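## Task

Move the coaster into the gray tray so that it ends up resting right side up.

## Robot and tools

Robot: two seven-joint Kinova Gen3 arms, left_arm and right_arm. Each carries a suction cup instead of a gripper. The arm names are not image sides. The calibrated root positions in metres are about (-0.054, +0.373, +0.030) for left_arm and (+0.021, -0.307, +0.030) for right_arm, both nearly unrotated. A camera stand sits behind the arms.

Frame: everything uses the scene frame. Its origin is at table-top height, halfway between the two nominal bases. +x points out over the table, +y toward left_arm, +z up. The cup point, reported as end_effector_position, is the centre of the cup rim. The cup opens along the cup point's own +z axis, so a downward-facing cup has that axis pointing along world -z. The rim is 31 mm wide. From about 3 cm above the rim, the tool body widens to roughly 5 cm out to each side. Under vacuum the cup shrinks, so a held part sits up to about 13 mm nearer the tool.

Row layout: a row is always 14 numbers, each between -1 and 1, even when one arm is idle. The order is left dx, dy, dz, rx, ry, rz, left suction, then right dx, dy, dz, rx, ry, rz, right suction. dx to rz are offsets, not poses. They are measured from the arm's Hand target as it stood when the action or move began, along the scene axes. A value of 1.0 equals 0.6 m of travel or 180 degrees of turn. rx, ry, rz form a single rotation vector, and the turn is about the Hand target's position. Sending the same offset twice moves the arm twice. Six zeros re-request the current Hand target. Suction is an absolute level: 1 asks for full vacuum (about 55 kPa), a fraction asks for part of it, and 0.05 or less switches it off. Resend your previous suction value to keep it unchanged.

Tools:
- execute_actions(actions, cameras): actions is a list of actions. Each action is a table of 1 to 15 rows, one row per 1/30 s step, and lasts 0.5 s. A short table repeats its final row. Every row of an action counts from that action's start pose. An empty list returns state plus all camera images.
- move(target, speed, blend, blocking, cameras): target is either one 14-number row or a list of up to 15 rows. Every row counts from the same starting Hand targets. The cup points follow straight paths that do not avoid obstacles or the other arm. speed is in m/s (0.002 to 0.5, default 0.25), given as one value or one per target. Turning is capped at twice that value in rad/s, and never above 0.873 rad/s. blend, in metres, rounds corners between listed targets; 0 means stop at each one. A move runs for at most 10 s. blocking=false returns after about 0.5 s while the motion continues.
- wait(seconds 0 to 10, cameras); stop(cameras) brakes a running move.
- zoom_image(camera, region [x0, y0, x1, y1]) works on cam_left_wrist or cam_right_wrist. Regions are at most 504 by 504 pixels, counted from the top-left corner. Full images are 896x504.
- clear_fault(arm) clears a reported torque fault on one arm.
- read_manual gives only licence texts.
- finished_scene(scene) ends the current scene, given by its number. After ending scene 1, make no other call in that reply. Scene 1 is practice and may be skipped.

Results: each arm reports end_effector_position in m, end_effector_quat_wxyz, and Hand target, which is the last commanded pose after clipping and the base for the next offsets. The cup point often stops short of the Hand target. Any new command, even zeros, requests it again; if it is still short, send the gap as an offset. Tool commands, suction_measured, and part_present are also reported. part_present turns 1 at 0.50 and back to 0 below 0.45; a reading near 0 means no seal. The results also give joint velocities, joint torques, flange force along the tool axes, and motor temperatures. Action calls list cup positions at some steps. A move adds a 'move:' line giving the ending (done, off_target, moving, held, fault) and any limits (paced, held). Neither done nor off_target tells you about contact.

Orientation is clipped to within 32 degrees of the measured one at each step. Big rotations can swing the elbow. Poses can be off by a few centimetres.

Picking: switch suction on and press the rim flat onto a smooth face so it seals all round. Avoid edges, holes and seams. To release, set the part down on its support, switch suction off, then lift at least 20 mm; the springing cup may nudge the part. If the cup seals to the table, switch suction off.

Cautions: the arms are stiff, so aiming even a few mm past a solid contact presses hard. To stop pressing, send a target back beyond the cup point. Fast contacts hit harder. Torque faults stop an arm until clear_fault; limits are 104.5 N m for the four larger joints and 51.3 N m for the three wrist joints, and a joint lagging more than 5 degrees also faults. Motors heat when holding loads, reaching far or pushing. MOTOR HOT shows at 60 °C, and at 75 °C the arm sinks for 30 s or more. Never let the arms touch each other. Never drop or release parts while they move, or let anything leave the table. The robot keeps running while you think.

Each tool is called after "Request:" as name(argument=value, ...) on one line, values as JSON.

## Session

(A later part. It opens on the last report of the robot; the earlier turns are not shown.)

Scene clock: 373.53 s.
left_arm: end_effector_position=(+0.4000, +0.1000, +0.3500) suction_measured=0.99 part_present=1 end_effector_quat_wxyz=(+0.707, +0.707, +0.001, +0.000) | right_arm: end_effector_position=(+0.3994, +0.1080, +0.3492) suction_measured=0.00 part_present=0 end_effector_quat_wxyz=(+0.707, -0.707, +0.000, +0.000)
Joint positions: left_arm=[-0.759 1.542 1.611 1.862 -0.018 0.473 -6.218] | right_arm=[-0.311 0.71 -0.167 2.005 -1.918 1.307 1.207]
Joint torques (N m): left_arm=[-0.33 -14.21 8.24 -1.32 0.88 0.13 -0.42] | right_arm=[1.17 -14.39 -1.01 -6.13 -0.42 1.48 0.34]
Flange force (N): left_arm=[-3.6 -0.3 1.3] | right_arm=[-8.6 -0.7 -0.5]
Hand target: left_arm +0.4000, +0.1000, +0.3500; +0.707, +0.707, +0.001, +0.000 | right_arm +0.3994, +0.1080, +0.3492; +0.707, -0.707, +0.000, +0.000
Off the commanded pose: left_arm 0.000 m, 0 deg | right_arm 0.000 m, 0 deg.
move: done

Request:
move(target=[0,0,0,0,0,0,1,0,0.005,0,0,0,0,1], speed=0.02)

Request:
move(target=[0,0,0,0,0,0,1,0,0.005,0,0,0,0,1], speed=0.02)

Request:
move(target=[0,0,0,0,0,0,1,0,0.005,0,0,0,0,1], speed=0.02)

Scene clock: 377.47 s.
left_arm: end_effector_position=(+0.4000, +0.1000, +0.3500) suction_measured=0.99 part_present=1 end_effector_quat_wxyz=(+0.707, +0.707, +0.001, +0.000) | right_arm: end_effector_position=(+0.3994, +0.1110, +0.3492) suction_measured=0.00 part_present=0 end_effector_quat_wxyz=(+0.707, -0.707, +0.000, +0.000)
Joint positions: left_arm=[-0.759 1.542 1.611 1.862 -0.018 0.473 -6.218] | right_arm=[-0.317 0.711 -0.169 2.001 -1.924 1.302 1.207]
Joint torques (N m): left_arm=[-0.35 -14.18 8.26 -1.31 0.87 0.17 -0.41] | right_arm=[0.96 -14.38 -0.98 -5.95 -0.51 1.44 0.35]
Flange force (N): left_arm=[-3.6 -0.3 1.4] | right_arm=[-7.7 -0.9 -0.9]
Hand target: left_arm +0.4000, +0.1000, +0.3500; +0.707, +0.707, +0.001, +0.000 | right_arm +0.3994, +0.1110, +0.3492; +0.707, -0.707, +0.000, +0.000
Off the commanded pose: left_arm 0.000 m, 0 deg | right_arm 0.000 m, 0 deg.
move: done

Scene clock: 378.17 s.
left_arm: end_effector_position=(+0.3999, +0.0999, +0.3500) suction_measured=1.00 part_present=1 end_effector_quat_wxyz=(+0.707, +0.707, +0.000, +0.000) | right_arm: end_effector_position=(+0.3994, +0.1141, +0.3492) suction_measured=0.80 part_present=1 end_effector_quat_wxyz=(+0.707, -0.707, +0.000, +0.000)
Joint positions: left_arm=[-0.759 1.542 1.611 1.862 -0.018 0.473 -6.218] | right_arm=[-0.322 0.713 -0.171 1.998 -1.929 1.298 1.207]
Joint torques (N m): left_arm=[-6.41 -13.89 8.49 -3.45 0.9 0.12 -0.4] | right_arm=[6.11 -14.55 2.56 -4.47 -0.49 1.31 0.33]
Flange force (N): left_arm=[-4.3 -0.5 14.7] | right_arm=[-7.6 -0.8 12.5]
Hand target: left_arm +0.4000, +0.1000, +0.3500; +0.707, +0.707, +0.001, +0.000 | right_arm +0.3994, +0.1140, +0.3492; +0.707, -0.707, +0.000, +0.000
Off the commanded pose: left_arm 0.000 m, 0 deg | right_arm 0.000 m, 0 deg.
move: done

Scene clock: 378.87 s.
left_arm: end_effector_position=(+0.4000, +0.1000, +0.3500) suction_measured=0.99 part_present=1 end_effector_quat_wxyz=(+0.707, +0.707, +0.001, +0.000) | right_arm: end_effector_position=(+0.3994, +0.1170, +0.3492) suction_measured=0.99 part_present=1 end_effector_quat_wxyz=(+0.707, -0.707, +0.000, +0.000)
Joint positions: left_arm=[-0.759 1.542 1.611 1.862 -0.018 0.473 -6.218] | right_arm=[-0.328 0.714 -0.173 1.994 -1.935 1.293 1.207]
Joint torques (N m): left_arm=[-6.65 -13.9 8.54 -3.43 0.87 0.09 -0.41] | right_arm=[6.24 -14.46 2.65 -4.44 -0.54 1.32 0.33]
Flange force (N): left_arm=[-3.9 -0.5 15.1] | right_arm=[-7.7 -1.1 12.7]
Hand target: left_arm +0.4000, +0.1000, +0.3500; +0.707, +0.707, +0.001, +0.000 | right_arm +0.3994, +0.1170, +0.3492; +0.707, -0.707, +0.000, +0.000
Off the commanded pose: left_arm 0.000 m, 0 deg | right_arm 0.000 m, 0 deg.
move: done

Request:
move(target=[0,0,0,0,0,0,0,0,0,0,0,0,0,1], speed=0.05)

Request:
move(target=[0,0.05,0,0,0,0,0,0,0,0,0,0,0,1], speed=0.05)

Scene clock: 385.63 s.
left_arm: end_effector_position=(+0.4000, +0.1000, +0.3500) suction_measured=0.00 part_present=0 end_effector_quat_wxyz=(+0.707, +0.707, +0.001, +0.000) | right_arm: end_effector_position=(+0.3994, +0.1170, +0.3492) suction_measured=0.99 part_present=1 end_effector_quat_wxyz=(+0.707, -0.707, +0.000, +0.000)
Joint positions: left_arm=[-0.759 1.542 1.611 1.862 -0.018 0.473 -6.218] | right_arm=[-0.328 0.714 -0.173 1.994 -1.935 1.293 1.207]
Joint torques (N m): left_arm=[0.28 -14.14 8.04 -0.96 0.83 0.21 -0.42] | right_arm=[0.58 -14.66 -1.33 -6.47 -0.62 1.5 0.39]
Flange force (N): left_arm=[-3.2 0.2 0.1] | right_arm=[-8.3 -0.5 -2.5]
Hand target: left_arm +0.4000, +0.1000, +0.3500; +0.707, +0.707, +0.001, +0.000 | right_arm +0.3994, +0.1170, +0.3492; +0.707, -0.707, +0.000, +0.000
Off the commanded pose: left_arm 0.000 m, 0 deg | right_arm 0.000 m, 0 deg.
move: done

Scene clock: 386.57 s.
left_arm: end_effector_position=(+0.4000, +0.1300, +0.3500) suction_measured=0.00 part_present=0 end_effector_quat_wxyz=(+0.707, +0.707, +0.001, +0.000) | right_arm: end_effector_position=(+0.3994, +0.1170, +0.3492) suction_measured=1.00 part_present=1 end_effector_quat_wxyz=(+0.707, -0.707, +0.000, +0.000)
Joint positions: left_arm=[-0.823 1.545 1.614 1.857 -0.018 0.542 -6.217] | right_arm=[-0.328 0.714 -0.173 1.994 -1.935 1.293 1.207]
Joint torques (N m): left_arm=[-0.32 -14.13 8.06 -1.28 0.89 0.18 -0.42] | right_arm=[0.91 -14.57 -1.11 -6.17 -0.55 1.56 0.35]
Flange force (N): left_arm=[-3.6 0.0 1.6] | right_arm=[-8.0 -0.7 -1.2]
Hand target: left_arm +0.4000, +0.1300, +0.3500; +0.707, +0.707, +0.001, +0.000 | right_arm +0.3994, +0.1170, +0.3492; +0.707, -0.707, +0.000, +0.000
Off the commanded pose: left_arm 0.000 m, 0 deg | right_arm 0.000 m, 0 deg.
move: done

Request:
move(target=[0,0.25,0,0,0,0,0,0,0,0,0,0,0,1], speed=0.15, cameras=["cam_left_wrist"])

Request:
zoom_image(camera="cam_left_wrist", region=[280, 220, 600, 504])

Scene clock: 396.83 s.
left_arm: end_effector_position=(+0.4000, +0.2800, +0.3500) suction_measured=0.00 part_present=0 end_effector_quat_wxyz=(+0.707, +0.707, +0.001, +0.000) | right_arm: end_effector_position=(+0.3994, +0.1170, +0.3492) suction_measured=0.96 part_present=1 end_effector_quat_wxyz=(+0.707, -0.707, +0.000, +0.000)
Joint positions: left_arm=[-1.092 1.559 1.626 1.732 -0.018 0.936 -6.217] | right_arm=[-0.328 0.714 -0.173 1.994 -1.935 1.293 1.207]
Joint torques (N m): left_arm=[-0.3 -14.78 7.89 -1.21 1.38 0.13 -0.43] | right_arm=[0.93 -14.52 -1.08 -6.18 -0.55 1.53 0.38]
Flange force (N): left_arm=[-3.1 -0.1 2.5] | right_arm=[-8.0 -0.9 -1.2]
Hand target: left_arm +0.4000, +0.2800, +0.3500; +0.707, +0.707, +0.001, +0.000 | right_arm +0.3994, +0.1170, +0.3492; +0.707, -0.707, +0.000, +0.000
Off the commanded pose: left_arm 0.000 m, 0 deg | right_arm 0.000 m, 0 deg.
move: done
Images, in order (width x height): cam_left_wrist 896x504.

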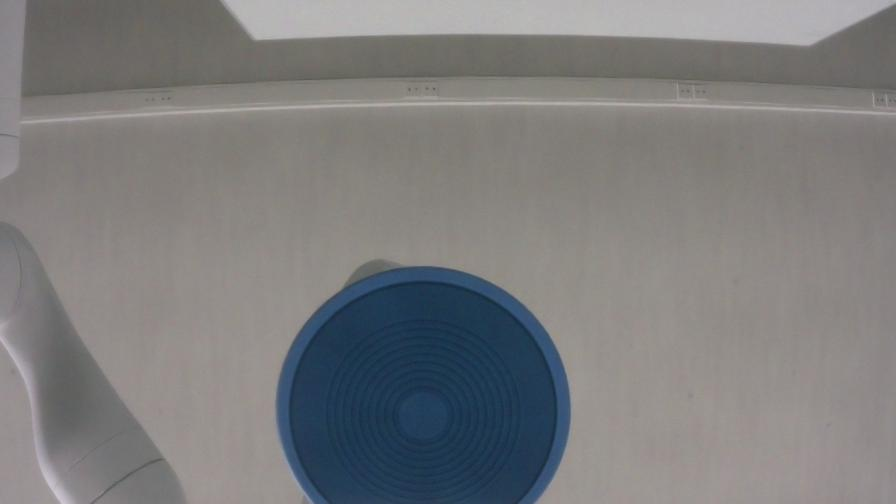

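Scaled by 1.575 from the camera's 896x504 image, which has a finer 1280x720 frame.

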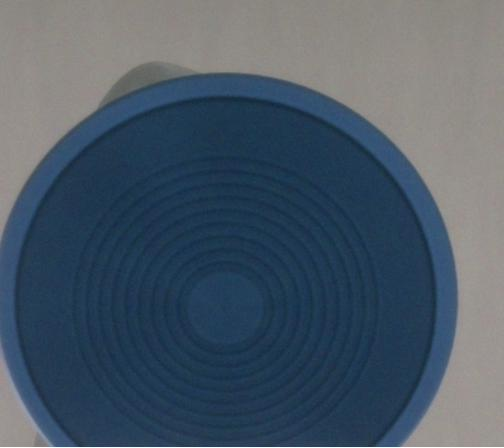

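Request:
move(target=[[0.0167,0,0,0,0,0,1,0,0,0,0,0,0,1],[0.0167,-0.2667,0,0,0,0,1,0,0,0,0,0,0,1]], speed=0.12)

Request:
move(target=[0,-0.0217,0,0,0,0,1,0,0,0,0,0,0,1], speed=0.03)

Request:
move(target=[0,-0.005,0,0,0,0,1,0,0,0,0,0,0,1], speed=0.02)

Request:
move(target=[0,-0.005,0,0,0,0,1,0,0,0,0,0,0,1], speed=0.02)

Scene clock: 422.27 s.
left_arm: end_effector_position=(+0.4100, +0.1200, +0.3500) suction_measured=0.00 part_present=0 end_effector_quat_wxyz=(+0.707, +0.707, +0.001, +0.000) | right_arm: end_effector_position=(+0.3994, +0.1170, +0.3492) suction_measured=0.98 part_present=1 end_effector_quat_wxyz=(+0.707, -0.707, +0.000, +0.000)
Joint positions: left_arm=[-0.79 1.545 1.612 1.824 -0.019 0.542 -6.218] | right_arm=[-0.328 0.714 -0.173 1.994 -1.935 1.293 1.207]
Joint torques (N m): left_arm=[-0.24 -14.41 8.15 -1.29 0.95 0.14 -0.44] | right_arm=[0.96 -14.55 -1.11 -6.11 -0.53 1.51 0.33]
Flange force (N): left_arm=[-3.7 0.0 1.3] | right_arm=[-7.9 -0.7 -1.1]
Hand target: left_arm +0.4100, +0.1200, +0.3500; +0.707, +0.707, +0.001, +0.000 | right_arm +0.3994, +0.1170, +0.3492; +0.707, -0.707, +0.000, +0.000
Off the commanded pose: left_arm 0.000 m, 0 deg | right_arm 0.000 m, 0 deg.
move: done

Scene clock: 423.03 s.
left_arm: end_effector_position=(+0.4100, +0.1070, +0.3500) suction_measured=0.00 part_present=0 end_effector_quat_wxyz=(+0.707, +0.707, +0.001, +0.000) | right_arm: end_effector_position=(+0.3994, +0.1170, +0.3492) suction_measured=1.00 part_present=1 end_effector_quat_wxyz=(+0.707, -0.707, +0.000, +0.000)
Joint positions: left_arm=[-0.763 1.544 1.611 1.825 -0.019 0.513 -6.218] | right_arm=[-0.328 0.714 -0.173 1.994 -1.935 1.293 1.207]
Joint torques (N m): left_arm=[-0.17 -14.4 8.2 -1.27 0.91 0.12 -0.42] | right_arm=[1.01 -14.5 -1.14 -6.15 -0.62 1.48 0.38]
Flange force (N): left_arm=[-3.7 0.0 0.9] | right_arm=[-7.9 -0.9 -1.3]
Hand target: left_arm +0.4100, +0.1070, +0.3500; +0.707, +0.707, +0.001, +0.000 | right_arm +0.3994, +0.1170, +0.3492; +0.707, -0.707, +0.000, +0.000
Off the commanded pose: left_arm 0.000 m, 0 deg | right_arm 0.000 m, 0 deg.
move: done

Scene clock: 423.73 s.
left_arm: end_effector_position=(+0.4099, +0.1039, +0.3500) suction_measured=0.54 part_present=1 end_effector_quat_wxyz=(+0.707, +0.707, +0.000, +0.000) | right_arm: end_effector_position=(+0.3994, +0.1171, +0.3492) suction_measured=0.96 part_present=1 end_effector_quat_wxyz=(+0.707, -0.707, +0.000, +0.000)
Joint positions: left_arm=[-0.756 1.543 1.611 1.826 -0.019 0.506 -6.218] | right_arm=[-0.328 0.714 -0.173 1.994 -1.935 1.293 1.207]
Joint torques (N m): left_arm=[-4.67 -14.17 8.37 -3.68 0.88 -0.33 -0.39] | right_arm=[3.47 -14.52 0.71 -4.64 0 1.57 0.31]
Flange force (N): left_arm=[-6.0 -0.2 9.7] | right_arm=[-6.5 -0.9 7.5]
Hand target: left_arm +0.4100, +0.1040, +0.3500; +0.707, +0.707, +0.001, +0.000 | right_arm +0.3994, +0.1170, +0.3492; +0.707, -0.707, +0.000, +0.000
Off the commanded pose: left_arm 0.000 m, 0 deg | right_arm 0.000 m, 0 deg.
move: done

Scene clock: 424.43 s.
left_arm: end_effector_position=(+0.4100, +0.1010, +0.3500) suction_measured=0.88 part_present=1 end_effector_quat_wxyz=(+0.707, +0.707, +0.001, +0.000) | right_arm: end_effector_position=(+0.3994, +0.1171, +0.3492) suction_measured=0.99 part_present=1 end_effector_quat_wxyz=(+0.707, -0.707, +0.000, +0.000)
Joint positions: left_arm=[-0.75 1.543 1.611 1.826 -0.019 0.5 -6.218] | right_arm=[-0.328 0.714 -0.173 1.994 -1.935 1.293 1.207]
Joint torques (N m): left_arm=[-7.35 -14.09 8.47 -5.41 0.91 -0.78 -0.44] | right_arm=[4.47 -14.62 1.27 -3.53 0.27 1.72 0.38]
Flange force (N): left_arm=[-8.0 -0.5 14.5] | right_arm=[-4.0 -1.2 11.9]
Hand target: left_arm +0.4100, +0.1010, +0.3500; +0.707, +0.707, +0.001, +0.000 | right_arm +0.3994, +0.1170, +0.3492; +0.707, -0.707, +0.000, +0.000
Off the commanded pose: left_arm 0.000 m, 0 deg | right_arm 0.000 m, 0 deg.
move: done

Request:
move(target=[0,0,0,0,0,0,1,0,0,0,0,0,0,0], speed=0.05)

Request:
move(target=[[0,0,0,0,0,0,1,0,-0.05,0,0,0,0,0],[0,0,0,0,0,0,1,0,-0.5,0.1167,0,0,0,0]], speed=[0.05,0.2], blend=[0.01,0], cameras=["all"])

Scene clock: 430.33 s.
left_arm: end_effector_position=(+0.4100, +0.1010, +0.3500) suction_measured=0.98 part_present=1 end_effector_quat_wxyz=(+0.707, +0.707, +0.001, +0.000) | right_arm: end_effector_position=(+0.3994, +0.1170, +0.3492) suction_measured=0.00 part_present=0 end_effector_quat_wxyz=(+0.707, -0.707, +0.000, +0.000)
Joint positions: left_arm=[-0.75 1.543 1.611 1.826 -0.019 0.5 -6.218] | right_arm=[-0.328 0.714 -0.173 1.994 -1.935 1.293 1.207]
Joint torques (N m): left_arm=[0.4 -14.52 8.33 -0.67 0.9 0.33 -0.42] | right_arm=[0.99 -14.38 -1.11 -6.6 -0.76 1.43 0.39]
Flange force (N): left_arm=[-2.7 -0.2 0.1] | right_arm=[-9.2 -1.1 -2.3]
Hand target: left_arm +0.4100, +0.1010, +0.3500; +0.707, +0.707, +0.001, +0.000 | right_arm +0.3994, +0.1170, +0.3492; +0.707, -0.707, +0.000, +0.000
Off the commanded pose: left_arm 0.000 m, 0 deg | right_arm 0.000 m, 0 deg.
move: done

Scene clock: 432.77 s.
left_arm: end_effector_position=(+0.4100, +0.1010, +0.3500) suction_measured=0.99 part_present=1 end_effector_quat_wxyz=(+0.707, +0.707, +0.001, +0.000) | right_arm: end_effector_position=(+0.3994, -0.1829, +0.4192) suction_measured=0.00 part_present=0 end_effector_quat_wxyz=(+0.707, -0.707, +0.000, +0.000)
Joint positions: left_arm=[-0.75 1.543 1.611 1.826 -0.019 0.5 -6.218] | right_arm=[0.251 0.557 0.074 1.955 -1.321 1.795 0.974]
Joint torques (N m): left_arm=[-0.37 -14.44 8.33 -1.27 0.91 0.13 -0.42] | right_arm=[0.97 -12.42 0.04 -6.15 -0.8 1.28 0.35]
Flange force (N): left_arm=[-3.5 -0.2 1.4] | right_arm=[-7.1 0.2 5.4]
Hand target: left_arm +0.4100, +0.1010, +0.3500; +0.707, +0.707, +0.001, +0.000 | right_arm +0.3994, -0.1830, +0.4192; +0.707, -0.707, +0.000, +0.000
Off the commanded pose: left_arm 0.000 m, 0 deg | right_arm 0.000 m, 0 deg.
move: done

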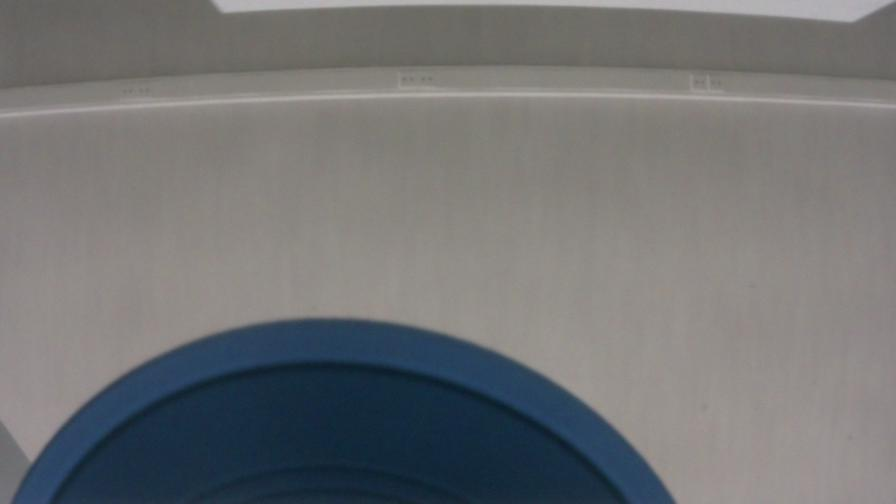

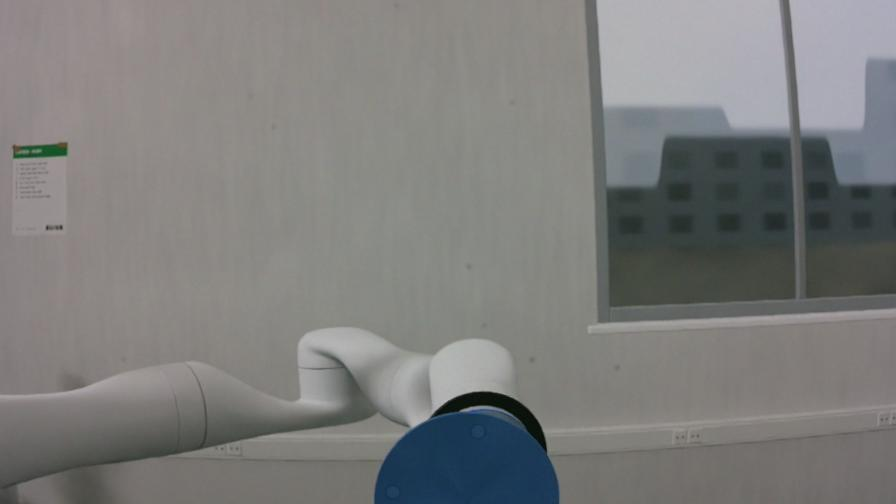

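Request:
move(target=[0.0167,-0.2017,-0.1667,0.5,0,0,1,-0.0823,-0.445,0.0513,-0.5,0,0,0], speed=0.2, cameras=["all"])

Scene clock: 471.37 s.
left_arm: end_effector_position=(+0.4201, -0.0200, +0.2500) suction_measured=0.99 part_present=1 end_effector_quat_wxyz=(+0.000, +1.000, +0.000, +0.000) | right_arm: end_effector_position=(+0.3500, -0.4500, +0.4500) suction_measured=0.00 part_present=0 end_effector_quat_wxyz=(+0.000, +1.000, +0.000, +0.000)
Joint positions: left_arm=[0.4 0.896 0.645 0.996 -0.498 1.385 -5.349] | right_arm=[0.065 0.103 0.294 1.497 -0.03 1.546 0.377]
Joint torques (N m): left_arm=[-0.4 -19.47 3.23 -7.27 0.08 0.26 -0.41] | right_arm=[0.97 -7.74 0.56 -9.52 0 -0.06 0.35]
Flange force (N): left_arm=[-6.2 -3.5 3.3] | right_arm=[-7.5 -6.6 7.7]
Hand target: left_arm +0.4200, -0.0200, +0.2500; +0.000, +1.000, +0.000, +0.000 | right_arm +0.3500, -0.4500, +0.4500; +0.000, +1.000, +0.000, +0.000
Off the commanded pose: left_arm 0.000 m, 0 deg | right_arm 0.000 m, 0 deg.
move: done

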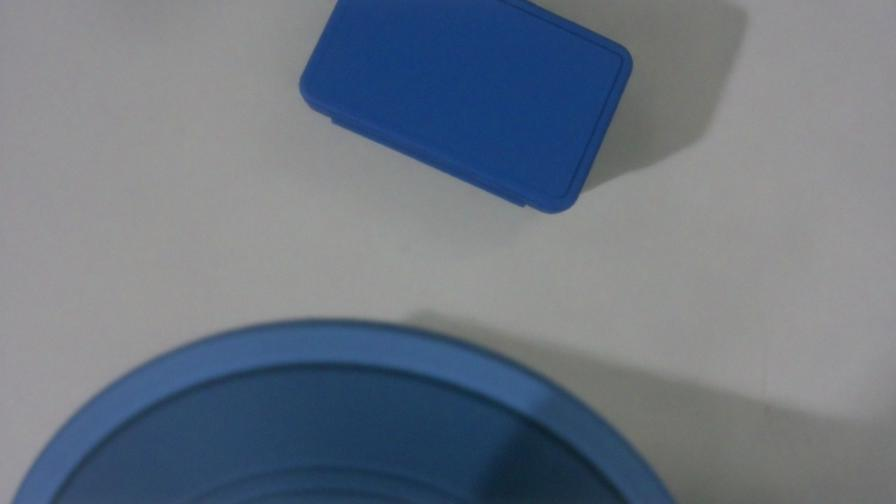

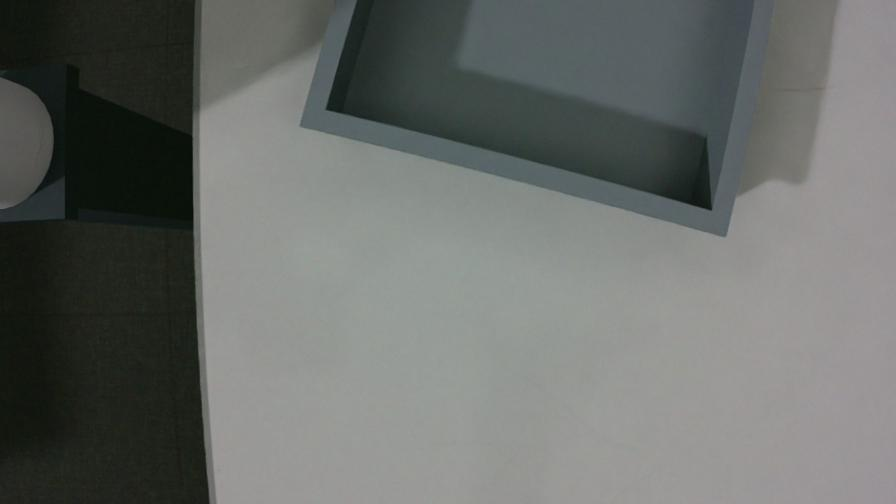

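Request:
move(target=[[0,-0.2,-0.1833,0,0,0,1,0,0,0,0,0,0,0],[0,-0.2,-0.375,0,0,0,1,0,0,0,0,0,0,0]], speed=[0.15,0.1], blend=[0.03,0])

Request:
move(target=[0,0,-0.025,0,0,0,1,0,0,0,0,0,0,0], speed=0.03)

Request:
move(target=[0,0,-0.005,0,0,0,1,0,0,0,0,0,0,0], speed=0.02)

Request:
move(target=[0,0,-0.005,0,0,0,1,0,0,0,0,0,0,0], speed=0.02)

Scene clock: 482.90 s.
left_arm: end_effector_position=(+0.4201, -0.1401, +0.0251) suction_measured=0.99 part_present=1 end_effector_quat_wxyz=(+0.000, +1.000, +0.001, +0.000) | right_arm: end_effector_position=(+0.3500, -0.4500, +0.4500) suction_measured=0.00 part_present=0 end_effector_quat_wxyz=(+0.000, +1.000, +0.000, +0.000)
Joint positions: left_arm=[0.649 1.363 0.567 0.657 -0.593 1.222 -5.282] | right_arm=[0.065 0.103 0.294 1.497 -0.03 1.546 0.377]
Joint torques (N m): left_arm=[-0.36 -23.54 2.75 -6.64 0.04 0.28 -0.44] | right_arm=[0.81 -7.82 0.59 -9.47 -0.04 -0.09 0.29]
Flange force (N): left_arm=[-8.4 -7.4 0.8] | right_arm=[-7.2 -6.0 7.5]
Hand target: left_arm +0.4201, -0.1401, +0.0250; +0.000, +1.000, +0.000, +0.000 | right_arm +0.3500, -0.4500, +0.4500; +0.000, +1.000, +0.000, +0.000
Off the commanded pose: left_arm 0.000 m, 0 deg | right_arm 0.000 m, 0 deg.
move: done

Scene clock: 483.67 s.
left_arm: end_effector_position=(+0.4201, -0.1400, +0.0101) suction_measured=0.99 part_present=1 end_effector_quat_wxyz=(+0.000, +1.000, +0.000, +0.000) | right_arm: end_effector_position=(+0.3500, -0.4500, +0.4500) suction_measured=0.00 part_present=0 end_effector_quat_wxyz=(+0.000, +1.000, +0.000, +0.000)
Joint positions: left_arm=[0.651 1.386 0.563 0.653 -0.597 1.203 -5.282] | right_arm=[0.065 0.103 0.294 1.497 -0.03 1.546 0.377]
Joint torques (N m): left_arm=[-0.42 -23.45 2.78 -6.56 0.06 0.28 -0.4] | right_arm=[0.96 -7.75 0.6 -9.51 -0.05 -0.11 0.35]
Flange force (N): left_arm=[-8.5 -7.5 0.4] | right_arm=[-7.4 -6.6 7.5]
Hand target: left_arm +0.4201, -0.1401, +0.0100; +0.000, +1.000, +0.000, +0.000 | right_arm +0.3500, -0.4500, +0.4500; +0.000, +1.000, +0.000, +0.000
Off the commanded pose: left_arm 0.000 m, 0 deg | right_arm 0.000 m, 0 deg.
move: done

Scene clock: 484.37 s.
left_arm: end_effector_position=(+0.4201, -0.1401, +0.0070) suction_measured=0.99 part_present=1 end_effector_quat_wxyz=(+0.000, +1.000, +0.000, +0.000) | right_arm: end_effector_position=(+0.3500, -0.4500, +0.4500) suction_measured=0.00 part_present=0 end_effector_quat_wxyz=(+0.000, +1.000, +0.000, +0.000)
Joint positions: left_arm=[0.651 1.391 0.563 0.651 -0.598 1.199 -5.282] | right_arm=[0.065 0.103 0.294 1.497 -0.03 1.546 0.377]
Joint torques (N m): left_arm=[-0.37 -23.59 2.75 -6.61 0.07 0.3 -0.41] | right_arm=[0.87 -7.86 0.62 -9.57 -0.07 -0.11 0.32]
Flange force (N): left_arm=[-8.6 -7.8 0.6] | right_arm=[-7.4 -6.4 7.7]
Hand target: left_arm +0.4201, -0.1401, +0.0070; +0.000, +1.000, +0.000, +0.000 | right_arm +0.3500, -0.4500, +0.4500; +0.000, +1.000, +0.000, +0.000
Off the commanded pose: left_arm 0.000 m, 0 deg | right_arm 0.000 m, 0 deg.
move: done

Scene clock: 485.07 s.
left_arm: end_effector_position=(+0.4201, -0.1401, +0.0040) suction_measured=0.99 part_present=1 end_effector_quat_wxyz=(+0.000, +1.000, +0.000, +0.000) | right_arm: end_effector_position=(+0.3500, -0.4500, +0.4500) suction_measured=0.00 part_present=0 end_effector_quat_wxyz=(+0.000, +1.000, +0.000, +0.000)
Joint positions: left_arm=[0.652 1.395 0.562 0.65 -0.599 1.196 -5.282] | right_arm=[0.065 0.103 0.294 1.497 -0.03 1.546 0.377]
Joint torques (N m): left_arm=[-0.4 -23.61 2.72 -6.53 0.07 0.28 -0.42] | right_arm=[0.96 -7.79 0.58 -9.55 -0.04 -0.09 0.39]
Flange force (N): left_arm=[-8.1 -7.2 0.5] | right_arm=[-7.5 -6.7 7.7]
Hand target: left_arm +0.4201, -0.1401, +0.0040; +0.000, +1.000, +0.000, +0.000 | right_arm +0.3500, -0.4500, +0.4500; +0.000, +1.000, +0.000, +0.000
Off the commanded pose: left_arm 0.000 m, 0 deg | right_arm 0.000 m, 0 deg.
move: done

Request:
move(target=[0,0,-0.005,0,0,0,1,0,0,0,0,0,0,0], speed=0.02)

Request:
move(target=[0,0,-0.005,0,0,0,1,0,0,0,0,0,0,0], speed=0.02)

Request:
move(target=[0,0,-0.005,0,0,0,1,0,0,0,0,0,0,0], speed=0.02)

Scene clock: 492.07 s.
left_arm: end_effector_position=(+0.4201, -0.1401, +0.0010) suction_measured=0.99 part_present=1 end_effector_quat_wxyz=(+0.000, +1.000, +0.000, +0.000) | right_arm: end_effector_position=(+0.3500, -0.4500, +0.4500) suction_measured=0.00 part_present=0 end_effector_quat_wxyz=(+0.000, +1.000, +0.000, +0.000)
Joint positions: left_arm=[0.652 1.4 0.561 0.649 -0.6 1.192 -5.282] | right_arm=[0.065 0.103 0.294 1.497 -0.03 1.546 0.377]
Joint torques (N m): left_arm=[-0.39 -23.56 2.73 -6.58 0.07 0.28 -0.42] | right_arm=[1.01 -7.78 0.59 -9.46 0.01 -0.13 0.31]
Flange force (N): left_arm=[-8.6 -7.7 0.4] | right_arm=[-7.2 -6.5 7.3]
Hand target: left_arm +0.4201, -0.1401, +0.0010; +0.000, +1.000, +0.000, +0.000 | right_arm +0.3500, -0.4500, +0.4500; +0.000, +1.000, +0.000, +0.000
Off the commanded pose: left_arm 0.000 m, 0 deg | right_arm 0.000 m, 0 deg.
move: done

Scene clock: 492.77 s.
left_arm: end_effector_position=(+0.4201, -0.1401, -0.0020) suction_measured=0.99 part_present=1 end_effector_quat_wxyz=(+0.000, +1.000, +0.000, +0.000) | right_arm: end_effector_position=(+0.3500, -0.4500, +0.4500) suction_measured=0.00 part_present=0 end_effector_quat_wxyz=(+0.000, +1.000, +0.000, +0.000)
Joint positions: left_arm=[0.653 1.405 0.56 0.647 -0.6 1.189 -5.283] | right_arm=[0.065 0.103 0.294 1.497 -0.03 1.546 0.377]
Joint torques (N m): left_arm=[-0.4 -23.62 2.74 -6.57 0.05 0.28 -0.41] | right_arm=[0.85 -7.83 0.65 -9.5 -0.09 -0.14 0.38]
Flange force (N): left_arm=[-8.5 -7.6 0.4] | right_arm=[-7.2 -6.5 7.4]
Hand target: left_arm +0.4201, -0.1401, -0.0020; +0.000, +1.000, +0.000, +0.000 | right_arm +0.3500, -0.4500, +0.4500; +0.000, +1.000, +0.000, +0.000
Off the commanded pose: left_arm 0.000 m, 0 deg | right_arm 0.000 m, 0 deg.
move: done

Scene clock: 493.47 s.
left_arm: end_effector_position=(+0.4201, -0.1401, -0.0049) suction_measured=0.99 part_present=1 end_effector_quat_wxyz=(+0.000, +1.000, +0.000, +0.000) | right_arm: end_effector_position=(+0.3500, -0.4500, +0.4500) suction_measured=0.00 part_present=0 end_effector_quat_wxyz=(+0.000, +1.000, +0.000, +0.000)
Joint positions: left_arm=[0.653 1.41 0.56 0.646 -0.601 1.185 -5.283] | right_arm=[0.065 0.103 0.294 1.497 -0.03 1.546 0.377]
Joint torques (N m): left_arm=[-0.35 -17.14 1.8 -5.3 -0.11 -0.78 -0.4] | right_arm=[0.96 -7.75 0.65 -9.52 -0.06 -0.17 0.37]
Flange force (N): left_arm=[-11.4 -10.8 -10.9] | right_arm=[-7.4 -6.7 7.4]
Hand target: left_arm +0.4200, -0.1401, -0.0050; +0.000, +1.000, +0.000, +0.000 | right_arm +0.3500, -0.4500, +0.4500; +0.000, +1.000, +0.000, +0.000
Off the commanded pose: left_arm 0.000 m, 0 deg | right_arm 0.000 m, 0 deg.
move: done

Request:
move(target=[0,0,0,0,0,0,0,0,0,0,0,0,0,0], speed=0.05)

Request:
move(target=[[0,0,0.0333,0,0,0,0,0,0,0,0,0,0,0],[0,0.1,0.3333,0,0,0,0,0,0,0,0,0,0,0]], speed=[0.05,0.15], blend=[0.01,0], cameras=["all"])

Scene clock: 501.97 s.
left_arm: end_effector_position=(+0.4200, -0.1401, -0.0050) suction_measured=0.00 part_present=0 end_effector_quat_wxyz=(+0.000, +1.000, +0.000, +0.000) | right_arm: end_effector_position=(+0.3500, -0.4500, +0.4500) suction_measured=0.00 part_present=0 end_effector_quat_wxyz=(+0.000, +1.000, +0.000, +0.000)
Joint positions: left_arm=[0.653 1.41 0.56 0.646 -0.601 1.185 -5.283] | right_arm=[0.065 0.103 0.294 1.497 -0.03 1.546 0.377]
Joint torques (N m): left_arm=[-0.33 -12.64 1.07 -3.49 -0.06 -0.5 -0.4] | right_arm=[0.95 -7.83 0.51 -9.53 -0.06 -0.05 0.38]
Flange force (N): left_arm=[-10.8 -10.3 -17.0] | right_arm=[-7.3 -6.5 7.8]
Hand target: left_arm +0.4200, -0.1400, -0.0050; +0.000, +1.000, +0.000, +0.000 | right_arm +0.3500, -0.4500, +0.4500; +0.000, +1.000, +0.000, +0.000
Off the commanded pose: left_arm 0.000 m, 0 deg | right_arm 0.000 m, 0 deg.
move: done

Scene clock: 504.00 s.
left_arm: end_effector_position=(+0.4200, -0.0801, +0.1949) suction_measured=0.00 part_present=0 end_effector_quat_wxyz=(+0.000, +1.000, +0.000, +0.000) | right_arm: end_effector_position=(+0.3500, -0.4500, +0.4500) suction_measured=0.00 part_present=0 end_effector_quat_wxyz=(+0.000, +1.000, +0.000, +0.000)
Joint positions: left_arm=[0.524 1.044 0.617 0.848 -0.535 1.372 -5.306] | right_arm=[0.065 0.103 0.294 1.497 -0.03 1.546 0.377]
Joint torques (N m): left_arm=[-0.36 -21.01 3.06 -7.06 0.08 0.27 -0.42] | right_arm=[0.95 -7.78 0.63 -9.54 -0.04 -0.11 0.38]
Flange force (N): left_arm=[-7.2 -5.3 2.6] | right_arm=[-7.4 -6.7 7.6]
Hand target: left_arm +0.4200, -0.0801, +0.1950; +0.000, +1.000, +0.000, +0.000 | right_arm +0.3500, -0.4500, +0.4500; +0.000, +1.000, +0.000, +0.000
Off the commanded pose: left_arm 0.000 m, 0 deg | right_arm 0.000 m, 0 deg.
move: done

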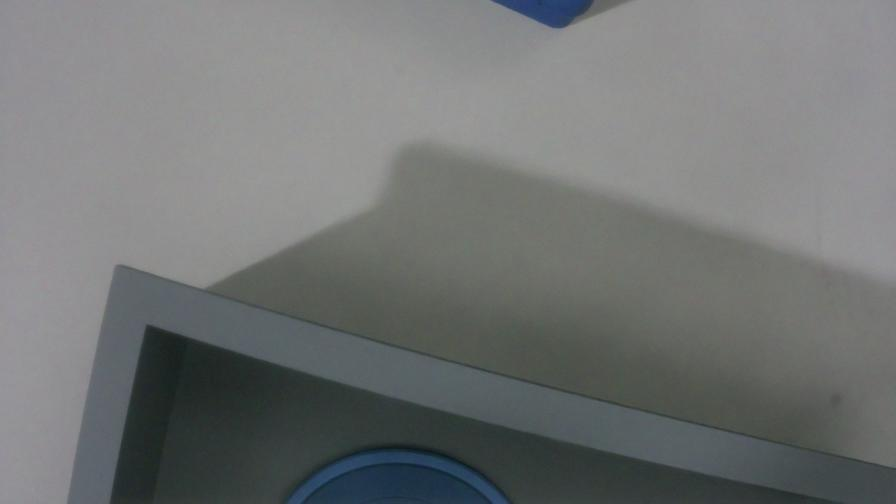

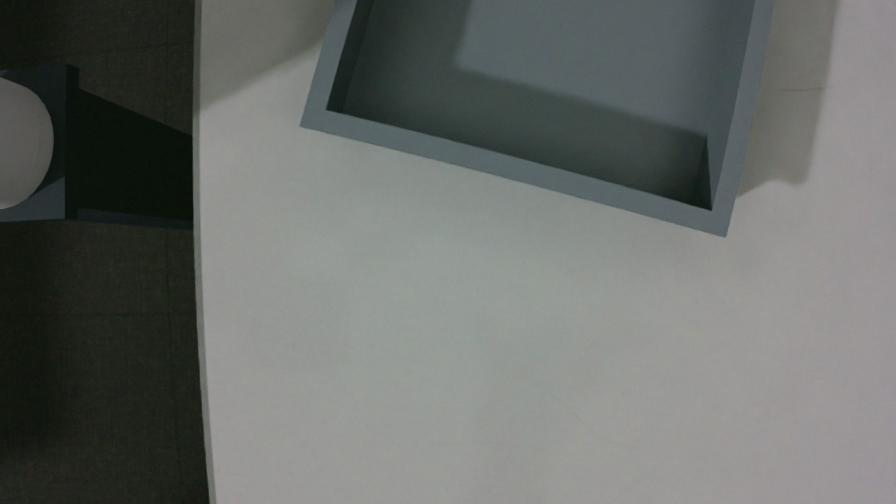

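Request:
move(target=[-0.0333,0.6,0.2583,-0.5,0,0,0,0.1,0.5167,-0.4167,0,0,0,0], speed=0.25, cameras=["all"])

Scene clock: 517.07 s.
left_arm: end_effector_position=(+0.4001, +0.2799, +0.3500) suction_measured=0.00 part_present=0 end_effector_quat_wxyz=(+0.707, +0.707, +0.001, +0.000) | right_arm: end_effector_position=(+0.4100, -0.1400, +0.2000) suction_measured=0.00 part_present=0 end_effector_quat_wxyz=(+0.000, +1.000, +0.000, +0.000)
Joint positions: left_arm=[-1.096 1.498 1.553 1.732 0.091 0.941 -6.318] | right_arm=[-0.488 0.474 0.008 1.842 -0.005 0.825 -0.459]
Joint torques (N m): left_arm=[-0.36 -14.63 7.91 -1.46 1.4 0.3 -0.41] | right_arm=[0.99 -12.7 0.66 -7.64 0 -0.17 0.41]
Flange force (N): left_arm=[-2.8 0.0 2.4] | right_arm=[-9.5 0.5 2.1]
Hand target: left_arm +0.4000, +0.2799, +0.3500; +0.707, +0.707, +0.001, +0.000 | right_arm +0.4100, -0.1399, +0.2000; +0.000, +1.000, +0.000, +0.000
Off the commanded pose: left_arm 0.000 m, 0 deg | right_arm 0.000 m, 0 deg.
move: done

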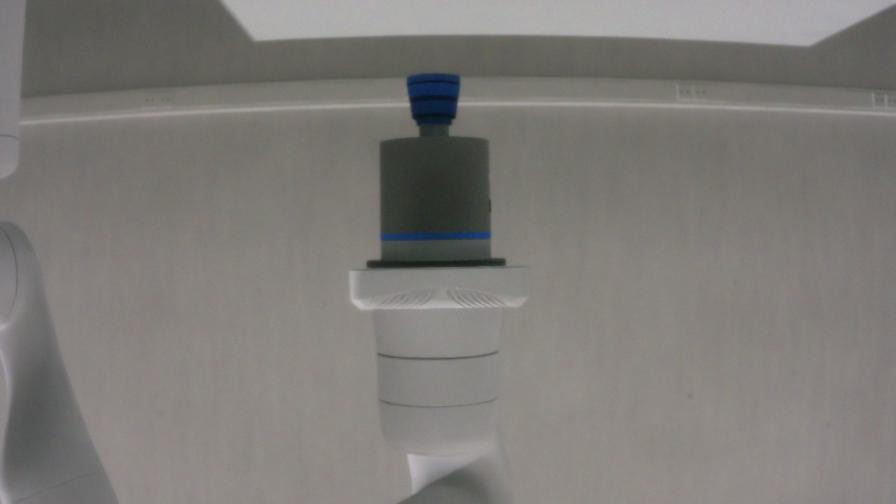

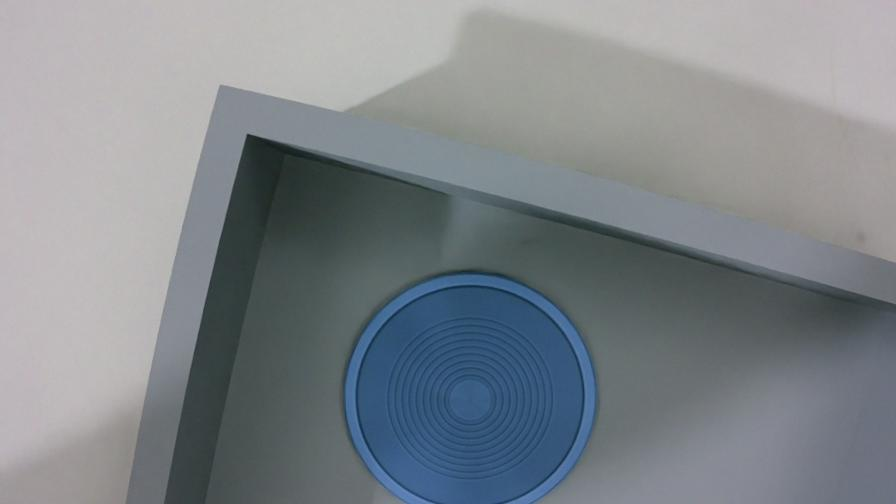

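Request:
move(target=[[0,0,0,0,0,0,0,0.002,0,-0.2917,0,0,0,1],[0,0,0,0,0,0,0,0.002,0,-0.3133,0,0,0,1]], speed=[0.15,0.03])

Request:
move(target=[0,0,0,0,0,0,0,0,0,-0.005,0,0,0,1], speed=0.02)

Request:
move(target=[0,0,0,0,0,0,0,0,0,-0.005,0,0,0,1], speed=0.02)

Scene clock: 526.13 s.
left_arm: end_effector_position=(+0.4001, +0.2800, +0.3500) suction_measured=0.00 part_present=0 end_effector_quat_wxyz=(+0.707, +0.707, +0.001, +0.000) | right_arm: end_effector_position=(+0.4112, -0.1399, +0.0120) suction_measured=0.00 part_present=0 end_effector_quat_wxyz=(+0.000, +1.000, +0.000, +0.000)
Joint positions: left_arm=[-1.096 1.498 1.553 1.732 0.091 0.941 -6.318] | right_arm=[-0.481 0.872 0 1.939 -0.001 0.33 -0.462]
Joint torques (N m): left_arm=[-0.37 -14.69 7.93 -1.42 1.41 0.29 -0.41] | right_arm=[0.93 -15.22 0.71 -4.77 -0.03 -0.15 0.4]
Flange force (N): left_arm=[-2.6 -0.1 2.4] | right_arm=[-9.1 0.7 -1.7]
Hand target: left_arm +0.4001, +0.2800, +0.3500; +0.707, +0.707, +0.001, +0.000 | right_arm +0.4112, -0.1399, +0.0120; +0.000, +1.000, +0.000, +0.000
Off the commanded pose: left_arm 0.000 m, 0 deg | right_arm 0.000 m, 0 deg.
move: done

Scene clock: 526.83 s.
left_arm: end_effector_position=(+0.4001, +0.2800, +0.3500) suction_measured=0.00 part_present=0 end_effector_quat_wxyz=(+0.707, +0.707, +0.001, +0.000) | right_arm: end_effector_position=(+0.4112, -0.1399, +0.0090) suction_measured=0.00 part_present=0 end_effector_quat_wxyz=(+0.000, +1.000, +0.000, +0.000)
Joint positions: left_arm=[-1.096 1.498 1.553 1.732 0.091 0.941 -6.318] | right_arm=[-0.481 0.879 0 1.939 -0.001 0.323 -0.462]
Joint torques (N m): left_arm=[-0.35 -14.74 7.92 -1.46 1.4 0.27 -0.41] | right_arm=[0.92 -15.29 0.64 -4.79 -0.12 -0.15 0.34]
Flange force (N): left_arm=[-2.8 -0.2 2.3] | right_arm=[-9.2 0.9 -1.8]
Hand target: left_arm +0.4001, +0.2800, +0.3500; +0.707, +0.707, +0.001, +0.000 | right_arm +0.4112, -0.1399, +0.0090; +0.000, +1.000, +0.000, +0.000
Off the commanded pose: left_arm 0.000 m, 0 deg | right_arm 0.000 m, 0 deg.
move: done

Scene clock: 527.53 s.
left_arm: end_effector_position=(+0.4001, +0.2800, +0.3500) suction_measured=0.00 part_present=0 end_effector_quat_wxyz=(+0.707, +0.707, +0.001, +0.000) | right_arm: end_effector_position=(+0.4112, -0.1399, +0.0060) suction_measured=0.80 part_present=1 end_effector_quat_wxyz=(+0.000, +1.000, +0.000, +0.000)
Joint positions: left_arm=[-1.096 1.498 1.553 1.732 0.091 0.941 -6.318] | right_arm=[-0.481 0.887 0 1.938 -0.001 0.317 -0.462]
Joint torques (N m): left_arm=[-0.33 -14.69 7.9 -1.46 1.4 0.3 -0.42] | right_arm=[0.98 -15.45 0.58 -4.68 -0.05 -0.12 0.4]
Flange force (N): left_arm=[-2.8 -0.1 2.4] | right_arm=[-9.1 0.6 -1.4]
Hand target: left_arm +0.4001, +0.2800, +0.3500; +0.707, +0.707, +0.001, +0.000 | right_arm +0.4112, -0.1399, +0.0060; +0.000, +1.000, +0.000, +0.000
Off the commanded pose: left_arm 0.000 m, 0 deg | right_arm 0.000 m, 0 deg.
move: done

Request:
move(target=[[0,0,0,0,0,0,0,0,0,0.19,0,0,0,1],[0,0,0,0,0,0,0,-0.0187,0.4283,0.5733,0.5,0,0,1]], speed=[0.2,0.4], blend=[0.03,0])

Scene clock: 542.57 s.
left_arm: end_effector_position=(+0.4001, +0.2800, +0.3500) suction_measured=0.00 part_present=0 end_effector_quat_wxyz=(+0.707, +0.707, +0.001, +0.000) | right_arm: end_effector_position=(+0.4000, +0.1170, +0.3500) suction_measured=0.98 part_present=1 end_effector_quat_wxyz=(+0.707, -0.707, +0.000, +0.000)
Joint positions: left_arm=[-1.096 1.498 1.553 1.732 0.091 0.941 -6.318] | right_arm=[0.364 1.481 -1.643 1.967 -1.13 -0.037 1.02]
Joint torques (N m): left_arm=[-0.35 -14.71 7.93 -1.5 1.42 0.3 -0.39] | right_arm=[0.81 -13.62 -7.59 -3.4 0.08 1.32 0.34]
Flange force (N): left_arm=[-3.0 -0.2 2.5] | right_arm=[-7.0 -1.1 -1.3]
Hand target: left_arm +0.4001, +0.2800, +0.3500; +0.707, +0.707, +0.001, +0.000 | right_arm +0.4000, +0.1170, +0.3500; +0.707, -0.707, +0.000, +0.000
Off the commanded pose: left_arm 0.000 m, 0 deg | right_arm 0.000 m, 0 deg.
move: done

Request:
move(target=[[0,-0.2767,0,0,0,0,1,0,0,0,0,0,0,1],[0,-0.2983,0,0,0,0,1,0,0,0,0,0,0,1]], speed=[0.25,0.03])

Scene clock: 549.27 s.
left_arm: end_effector_position=(+0.4000, +0.1009, +0.3500) suction_measured=0.56 part_present=1 end_effector_quat_wxyz=(+0.707, +0.707, +0.000, +0.000) | right_arm: end_effector_position=(+0.4000, +0.1171, +0.3500) suction_measured=1.00 part_present=1 end_effector_quat_wxyz=(+0.707, -0.707, +0.000, +0.000)
Joint positions: left_arm=[-0.764 1.5 1.564 1.862 0.12 0.48 -6.342] | right_arm=[0.363 1.482 -1.643 1.967 -1.13 -0.038 1.02]
Joint torques (N m): left_arm=[-4.43 -13.94 8.35 -2.99 0.92 0.33 -0.41] | right_arm=[4.44 -13.57 -7.36 -3.31 0.01 1.19 0.38]
Flange force (N): left_arm=[-4.0 -0.6 10.2] | right_arm=[-7.3 -1.1 8.4]
Hand target: left_arm +0.4001, +0.1010, +0.3500; +0.707, +0.707, +0.001, +0.000 | right_arm +0.4000, +0.1170, +0.3500; +0.707, -0.707, +0.000, +0.000
Off the commanded pose: left_arm 0.000 m, 0 deg | right_arm 0.000 m, 0 deg.
move: done

Request:
move(target=[0,0,0,0,0,0,1,0,0,0,0,0,0,0], speed=0.05)

Request:
move(target=[[0,0,0,0,0,0,1,0,-0.0417,0,0,0,0,0],[0,0,0,0,0,0,1,0,-0.5,0,0,0,0,0]], speed=[0.1,0.3], blend=[0.01,0], cameras=["cam_right_wrist"])

Scene clock: 554.17 s.
left_arm: end_effector_position=(+0.4001, +0.1010, +0.3500) suction_measured=0.98 part_present=1 end_effector_quat_wxyz=(+0.707, +0.707, +0.001, +0.000) | right_arm: end_effector_position=(+0.4000, +0.1170, +0.3500) suction_measured=0.00 part_present=0 end_effector_quat_wxyz=(+0.707, -0.707, +0.000, +0.000)
Joint positions: left_arm=[-0.764 1.5 1.564 1.862 0.12 0.48 -6.342] | right_arm=[0.364 1.482 -1.643 1.967 -1.13 -0.038 1.02]
Joint torques (N m): left_arm=[0.12 -14.18 8.19 -1.34 0.85 0.33 -0.43] | right_arm=[0.52 -13.78 -7.68 -3.36 -0.02 1.34 0.39]
Flange force (N): left_arm=[-3.3 -0.1 0.2] | right_arm=[-7.4 -0.5 -1.8]
Hand target: left_arm +0.4001, +0.1010, +0.3500; +0.707, +0.707, +0.001, +0.000 | right_arm +0.4000, +0.1170, +0.3500; +0.707, -0.707, +0.000, +0.000
Off the commanded pose: left_arm 0.000 m, 0 deg | right_arm 0.000 m, 0 deg.
move: done

Scene clock: 555.87 s.
left_arm: end_effector_position=(+0.4001, +0.1010, +0.3500) suction_measured=0.99 part_present=1 end_effector_quat_wxyz=(+0.707, +0.707, +0.001, +0.000) | right_arm: end_effector_position=(+0.4000, -0.1829, +0.3500) suction_measured=0.00 part_present=0 end_effector_quat_wxyz=(+0.707, -0.707, +0.000, +0.000)
Joint positions: left_arm=[-0.764 1.5 1.564 1.862 0.12 0.48 -6.342] | right_arm=[1.044 1.11 -1.226 1.963 -0.726 0.925 0.598]
Joint torques (N m): left_arm=[-0.35 -14.11 8.27 -1.45 0.87 0.33 -0.43] | right_arm=[0.93 -12.57 -5.61 -4.19 -1.01 0.76 0.35]
Flange force (N): left_arm=[-3.2 -0.2 1.2] | right_arm=[-5.2 -0.8 4.0]
Hand target: left_arm +0.4001, +0.1010, +0.3500; +0.707, +0.707, +0.001, +0.000 | right_arm +0.4000, -0.1830, +0.3500; +0.707, -0.707, +0.000, +0.000
Off the commanded pose: left_arm 0.000 m, 0 deg | right_arm 0.000 m, 0 deg.
move: done
Images, in order (width x height): cam_right_wrist 896x504.

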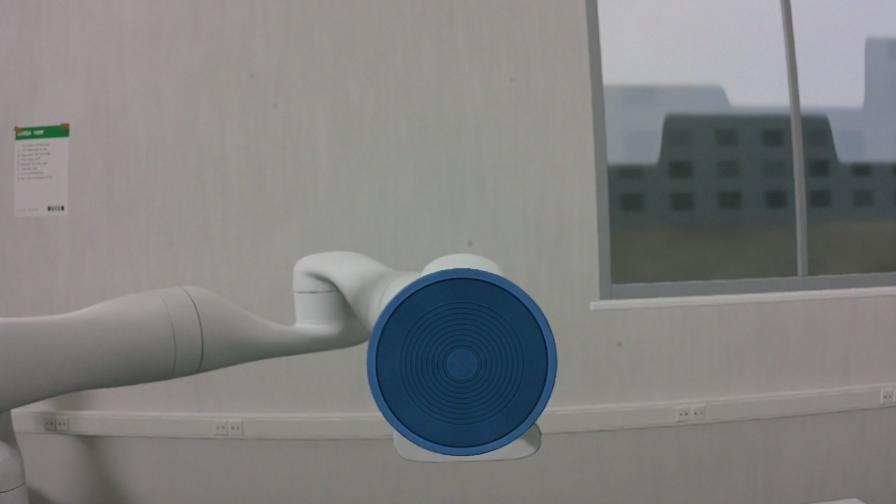

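Request:
move(target=[[0.25,0.1983,-0.3833,0.5,0,0,1,0,0,0,0,0,0,0],[0.25,0.1983,-0.5583,0.5,0,0,1,0,0,0,0,0,0,0],[0.25,0.1983,-0.595,0.5,0,0,1,0,0,0,0,0,0,0]], speed=[0.4,0.2,0.04], blend=[0.03,0.005,0])

Request:
move(target=[0,0,0,0,0,0,0,0,0,0,0,0,0,0], speed=0.05)

Request:
move(target=[[0,0,0.0333,0,0,0,0,0,0,0,0,0,0,0],[-0.05,-0.08,0.4167,0,0,0,0,0,0,0,0,0,0,0]], speed=[0.1,0.25], blend=[0.01,0], cameras=["cam_left_wrist"])

Scene clock: 572.03 s.
left_arm: end_effector_position=(+0.5501, +0.2200, -0.0070) suction_measured=0.99 part_present=1 end_effector_quat_wxyz=(+0.000, +1.000, +0.000, +0.000) | right_arm: end_effector_position=(+0.4000, -0.1830, +0.3500) suction_measured=0.00 part_present=0 end_effector_quat_wxyz=(+0.707, -0.707, +0.000, +0.000)
Joint positions: left_arm=[-0.01 1.233 0.51 1.138 -0.619 0.916 -5.706] | right_arm=[1.044 1.11 -1.226 1.963 -0.726 0.925 0.598]
Joint torques (N m): left_arm=[-0.39 -21.37 3.5 -5.68 0.07 0.28 -0.43] | right_arm=[0.96 -12.6 -5.63 -4.32 -1 0.79 0.37]
Flange force (N): left_arm=[-6.8 -0.4 1.0] | right_arm=[-5.6 -0.6 4.3]
Hand target: left_arm +0.5501, +0.2200, -0.0070; +0.000, +1.000, +0.000, +0.000 | right_arm +0.4000, -0.1830, +0.3500; +0.707, -0.707, +0.000, +0.000
Off the commanded pose: left_arm 0.000 m, 0 deg | right_arm 0.000 m, 0 deg.
move: done

Scene clock: 572.53 s.
left_arm: end_effector_position=(+0.5501, +0.2199, -0.0070) suction_measured=0.00 part_present=0 end_effector_quat_wxyz=(+0.000, +1.000, +0.000, +0.000) | right_arm: end_effector_position=(+0.4000, -0.1830, +0.3500) suction_measured=0.00 part_present=0 end_effector_quat_wxyz=(+0.707, -0.707, +0.000, +0.000)
Joint positions: left_arm=[-0.01 1.233 0.51 1.138 -0.619 0.916 -5.706] | right_arm=[1.044 1.11 -1.226 1.963 -0.726 0.925 0.598]
Joint torques (N m): left_arm=[-0.55 -17.65 2.54 -4.93 -0.08 -0.01 -0.42] | right_arm=[0.98 -12.49 -5.73 -4.33 -1.01 0.81 0.37]
Flange force (N): left_arm=[-8.4 -0.5 -5.9] | right_arm=[-5.5 -0.7 4.2]
Hand target: left_arm +0.5501, +0.2200, -0.0070; +0.000, +1.000, +0.000, +0.000 | right_arm +0.4000, -0.1830, +0.3500; +0.707, -0.707, +0.000, +0.000
Off the commanded pose: left_arm 0.000 m, 0 deg | right_arm 0.000 m, 0 deg.
move: done

Scene clock: 574.13 s.
left_arm: end_effector_position=(+0.5201, +0.1719, +0.2430) suction_measured=0.00 part_present=0 end_effector_quat_wxyz=(+0.000, +1.000, +0.000, +0.000) | right_arm: end_effector_position=(+0.4000, -0.1830, +0.3500) suction_measured=0.00 part_present=0 end_effector_quat_wxyz=(+0.707, -0.707, +0.000, +0.000)
Joint positions: left_arm=[0.038 0.879 0.628 1.05 -0.482 1.345 -5.7] | right_arm=[1.044 1.11 -1.226 1.963 -0.726 0.925 0.598]
Joint torques (N m): left_arm=[-0.36 -19.12 3.23 -7.32 0.03 0.25 -0.4] | right_arm=[0.89 -12.55 -5.61 -4.29 -0.98 0.78 0.36]
Flange force (N): left_arm=[-7.2 -1.2 3.2] | right_arm=[-5.6 -0.8 4.1]
Hand target: left_arm +0.5201, +0.1719, +0.2430; +0.000, +1.000, +0.000, +0.000 | right_arm +0.4000, -0.1830, +0.3500; +0.707, -0.707, +0.000, +0.000
Off the commanded pose: left_arm 0.000 m, 0 deg | right_arm 0.000 m, 0 deg.
move: done
Images, in order (width x height): cam_left_wrist 896x504.

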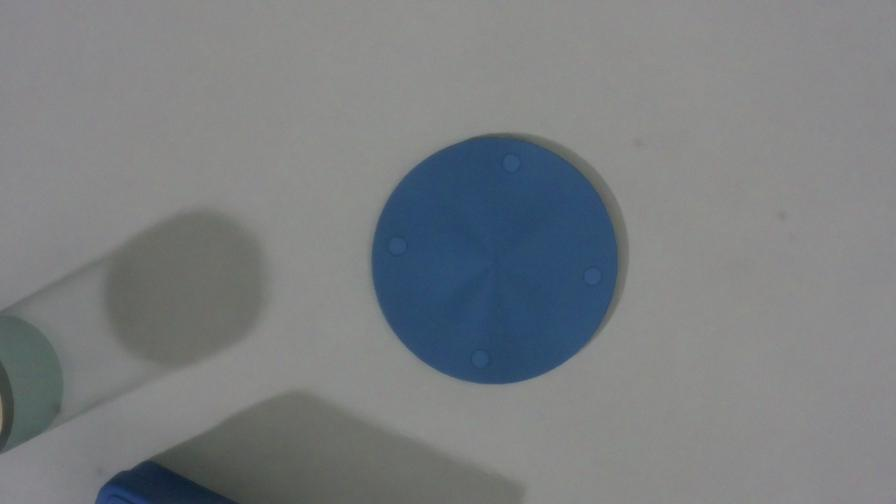

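Request:
move(target=[[0.0452,0.0783,-0.3717,0,0,0,1,0,0,0,0,0,0,1],[0.0452,0.0783,-0.4067,0,0,0,1,0,0,0,0,0,0,1],[0.0452,0.0783,-0.4067,0,0,0,1,0,0,0,0,0,0,1],[0.0452,0.0783,-0.2383,0,0,0,1,0,0,0,0,0,0,1],[-0.2002,-0.1198,0.1783,-0.5,0,0,1,0,0.3383,0,0,0,0,1],[-0.2002,-0.1198,0.1783,-0.5,0,0,1,0,0.4717,0,0,0,0,1],[-0.2002,-0.1198,0.1783,-0.5,0,0,1,0,0.4992,0,0,0,0,1]], speed=[0.3,0.05,0.05,0.3,0.45,0.3,0.03], blend=[0.01,0,0,0.04,0,0.005,0])

Scene clock: 610.33 s.
left_arm: end_effector_position=(+0.3999, +0.1000, +0.3500) suction_measured=1.00 part_present=1 end_effector_quat_wxyz=(+0.707, +0.707, +0.000, +0.000) | right_arm: end_effector_position=(+0.4000, +0.1166, +0.3500) suction_measured=0.74 part_present=1 end_effector_quat_wxyz=(+0.707, -0.707, +0.000, +0.000)
Joint positions: left_arm=[-0.762 1.49 1.554 1.862 0.15 0.48 -6.369] | right_arm=[0.365 1.479 -1.641 1.968 -1.1 -0.034 0.988]
Joint torques (N m): left_arm=[-5.54 -13.9 8.21 -3.44 0.92 0.3 -0.41] | right_arm=[5.16 -13.38 -7.54 -3.19 0.06 1.12 0.36]
Flange force (N): left_arm=[-4.0 -0.5 12.5] | right_arm=[-5.0 -1.5 9.7]
Hand target: left_arm +0.4000, +0.1001, +0.3500; +0.707, +0.707, +0.001, +0.000 | right_arm +0.4000, +0.1166, +0.3500; +0.707, -0.707, +0.000, +0.000
Off the commanded pose: left_arm 0.000 m, 0 deg | right_arm 0.000 m, 0 deg.
move: done; blend cut to 0 m at target 1

Request:
move(target=[[0,0,0,0,0,0,0,0,0,0,0,0,0,1],[0,0.05,0,0,0,0,0,0,0,0,0,0,0,1],[0,0.3,0,0,0,0,0,0.0333,-0.5277,-0.3333,-0.5,0,0,1],[0,0.3,0,0,0,0,0,0.0333,-0.5277,-0.55,-0.5,0,0,1],[0,0.3,0,0,0,0,0,0.0333,-0.5277,-0.5917,-0.5,0,0,0],[0,0.3,0,0,0,0,0,0.0333,-0.5277,-0.5917,-0.5,0,0,0],[0,0.3,0,0,0,0,0,0.0333,-0.5277,-0.53,-0.5,0,0,0]], speed=[0.1,0.1,0.45,0.25,0.04,0.04,0.1], blend=[0,0.02,0.03,0.005,0,0,0], cameras=["all"])

Scene clock: 626.43 s.
left_arm: end_effector_position=(+0.4000, +0.2801, +0.3500) suction_measured=0.00 part_present=0 end_effector_quat_wxyz=(+0.707, +0.707, +0.001, +0.000) | right_arm: end_effector_position=(+0.4200, -0.2001, +0.0320) suction_measured=0.00 part_present=0 end_effector_quat_wxyz=(+0.000, +1.000, +0.000, +0.000)
Joint positions: left_arm=[-1.096 1.484 1.536 1.733 0.116 0.944 -6.342] | right_arm=[-0.34 0.814 0 1.981 -0.001 0.346 -0.321]
Joint torques (N m): left_arm=[-0.3 -14.68 7.9 -1.5 1.4 0.32 -0.39] | right_arm=[0.95 -14.56 0.63 -4.89 0 -0.15 0.31]
Flange force (N): left_arm=[-2.8 -0.1 2.2] | right_arm=[-9.2 -0.6 -1.6]
Hand target: left_arm +0.4000, +0.2801, +0.3500; +0.707, +0.707, +0.001, +0.000 | right_arm +0.4200, -0.2001, +0.0320; +0.000, +1.000, +0.000, +0.000
Off the commanded pose: left_arm 0.000 m, 0 deg | right_arm 0.000 m, 0 deg.
move: done; blend cut to 0.015 m at target 2

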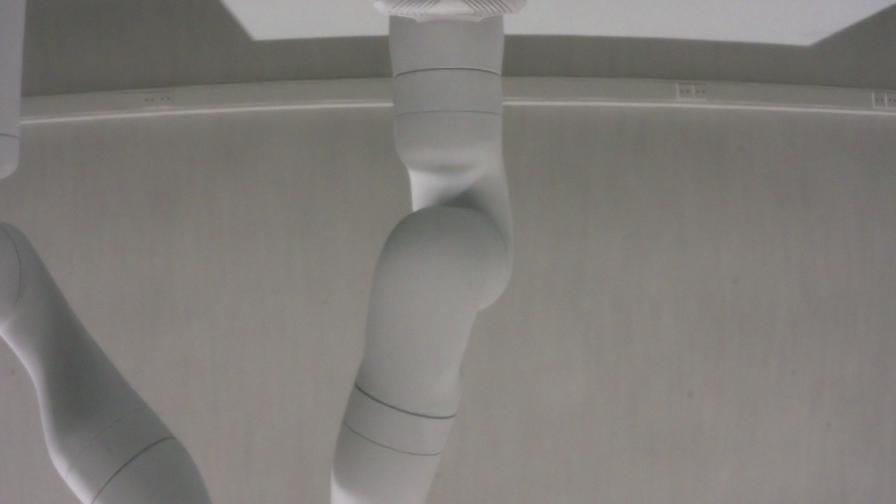

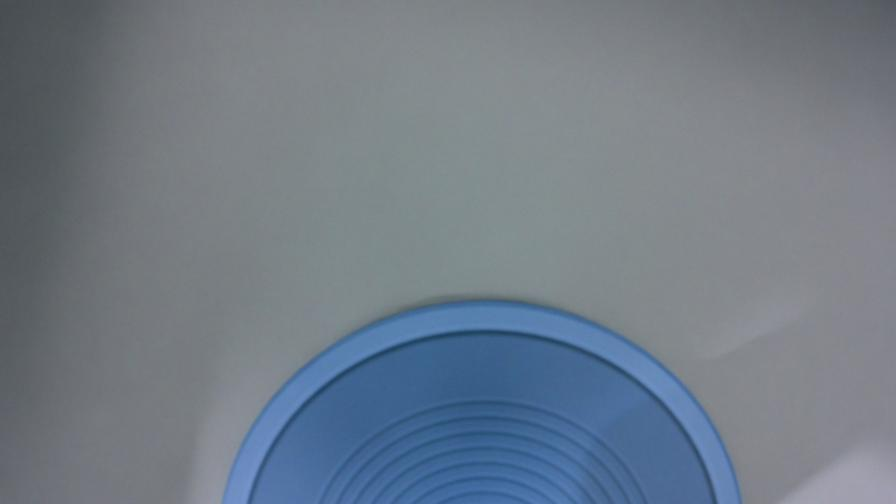

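Request:
finished_scene(scene=1)

The scene is finished: the task was done.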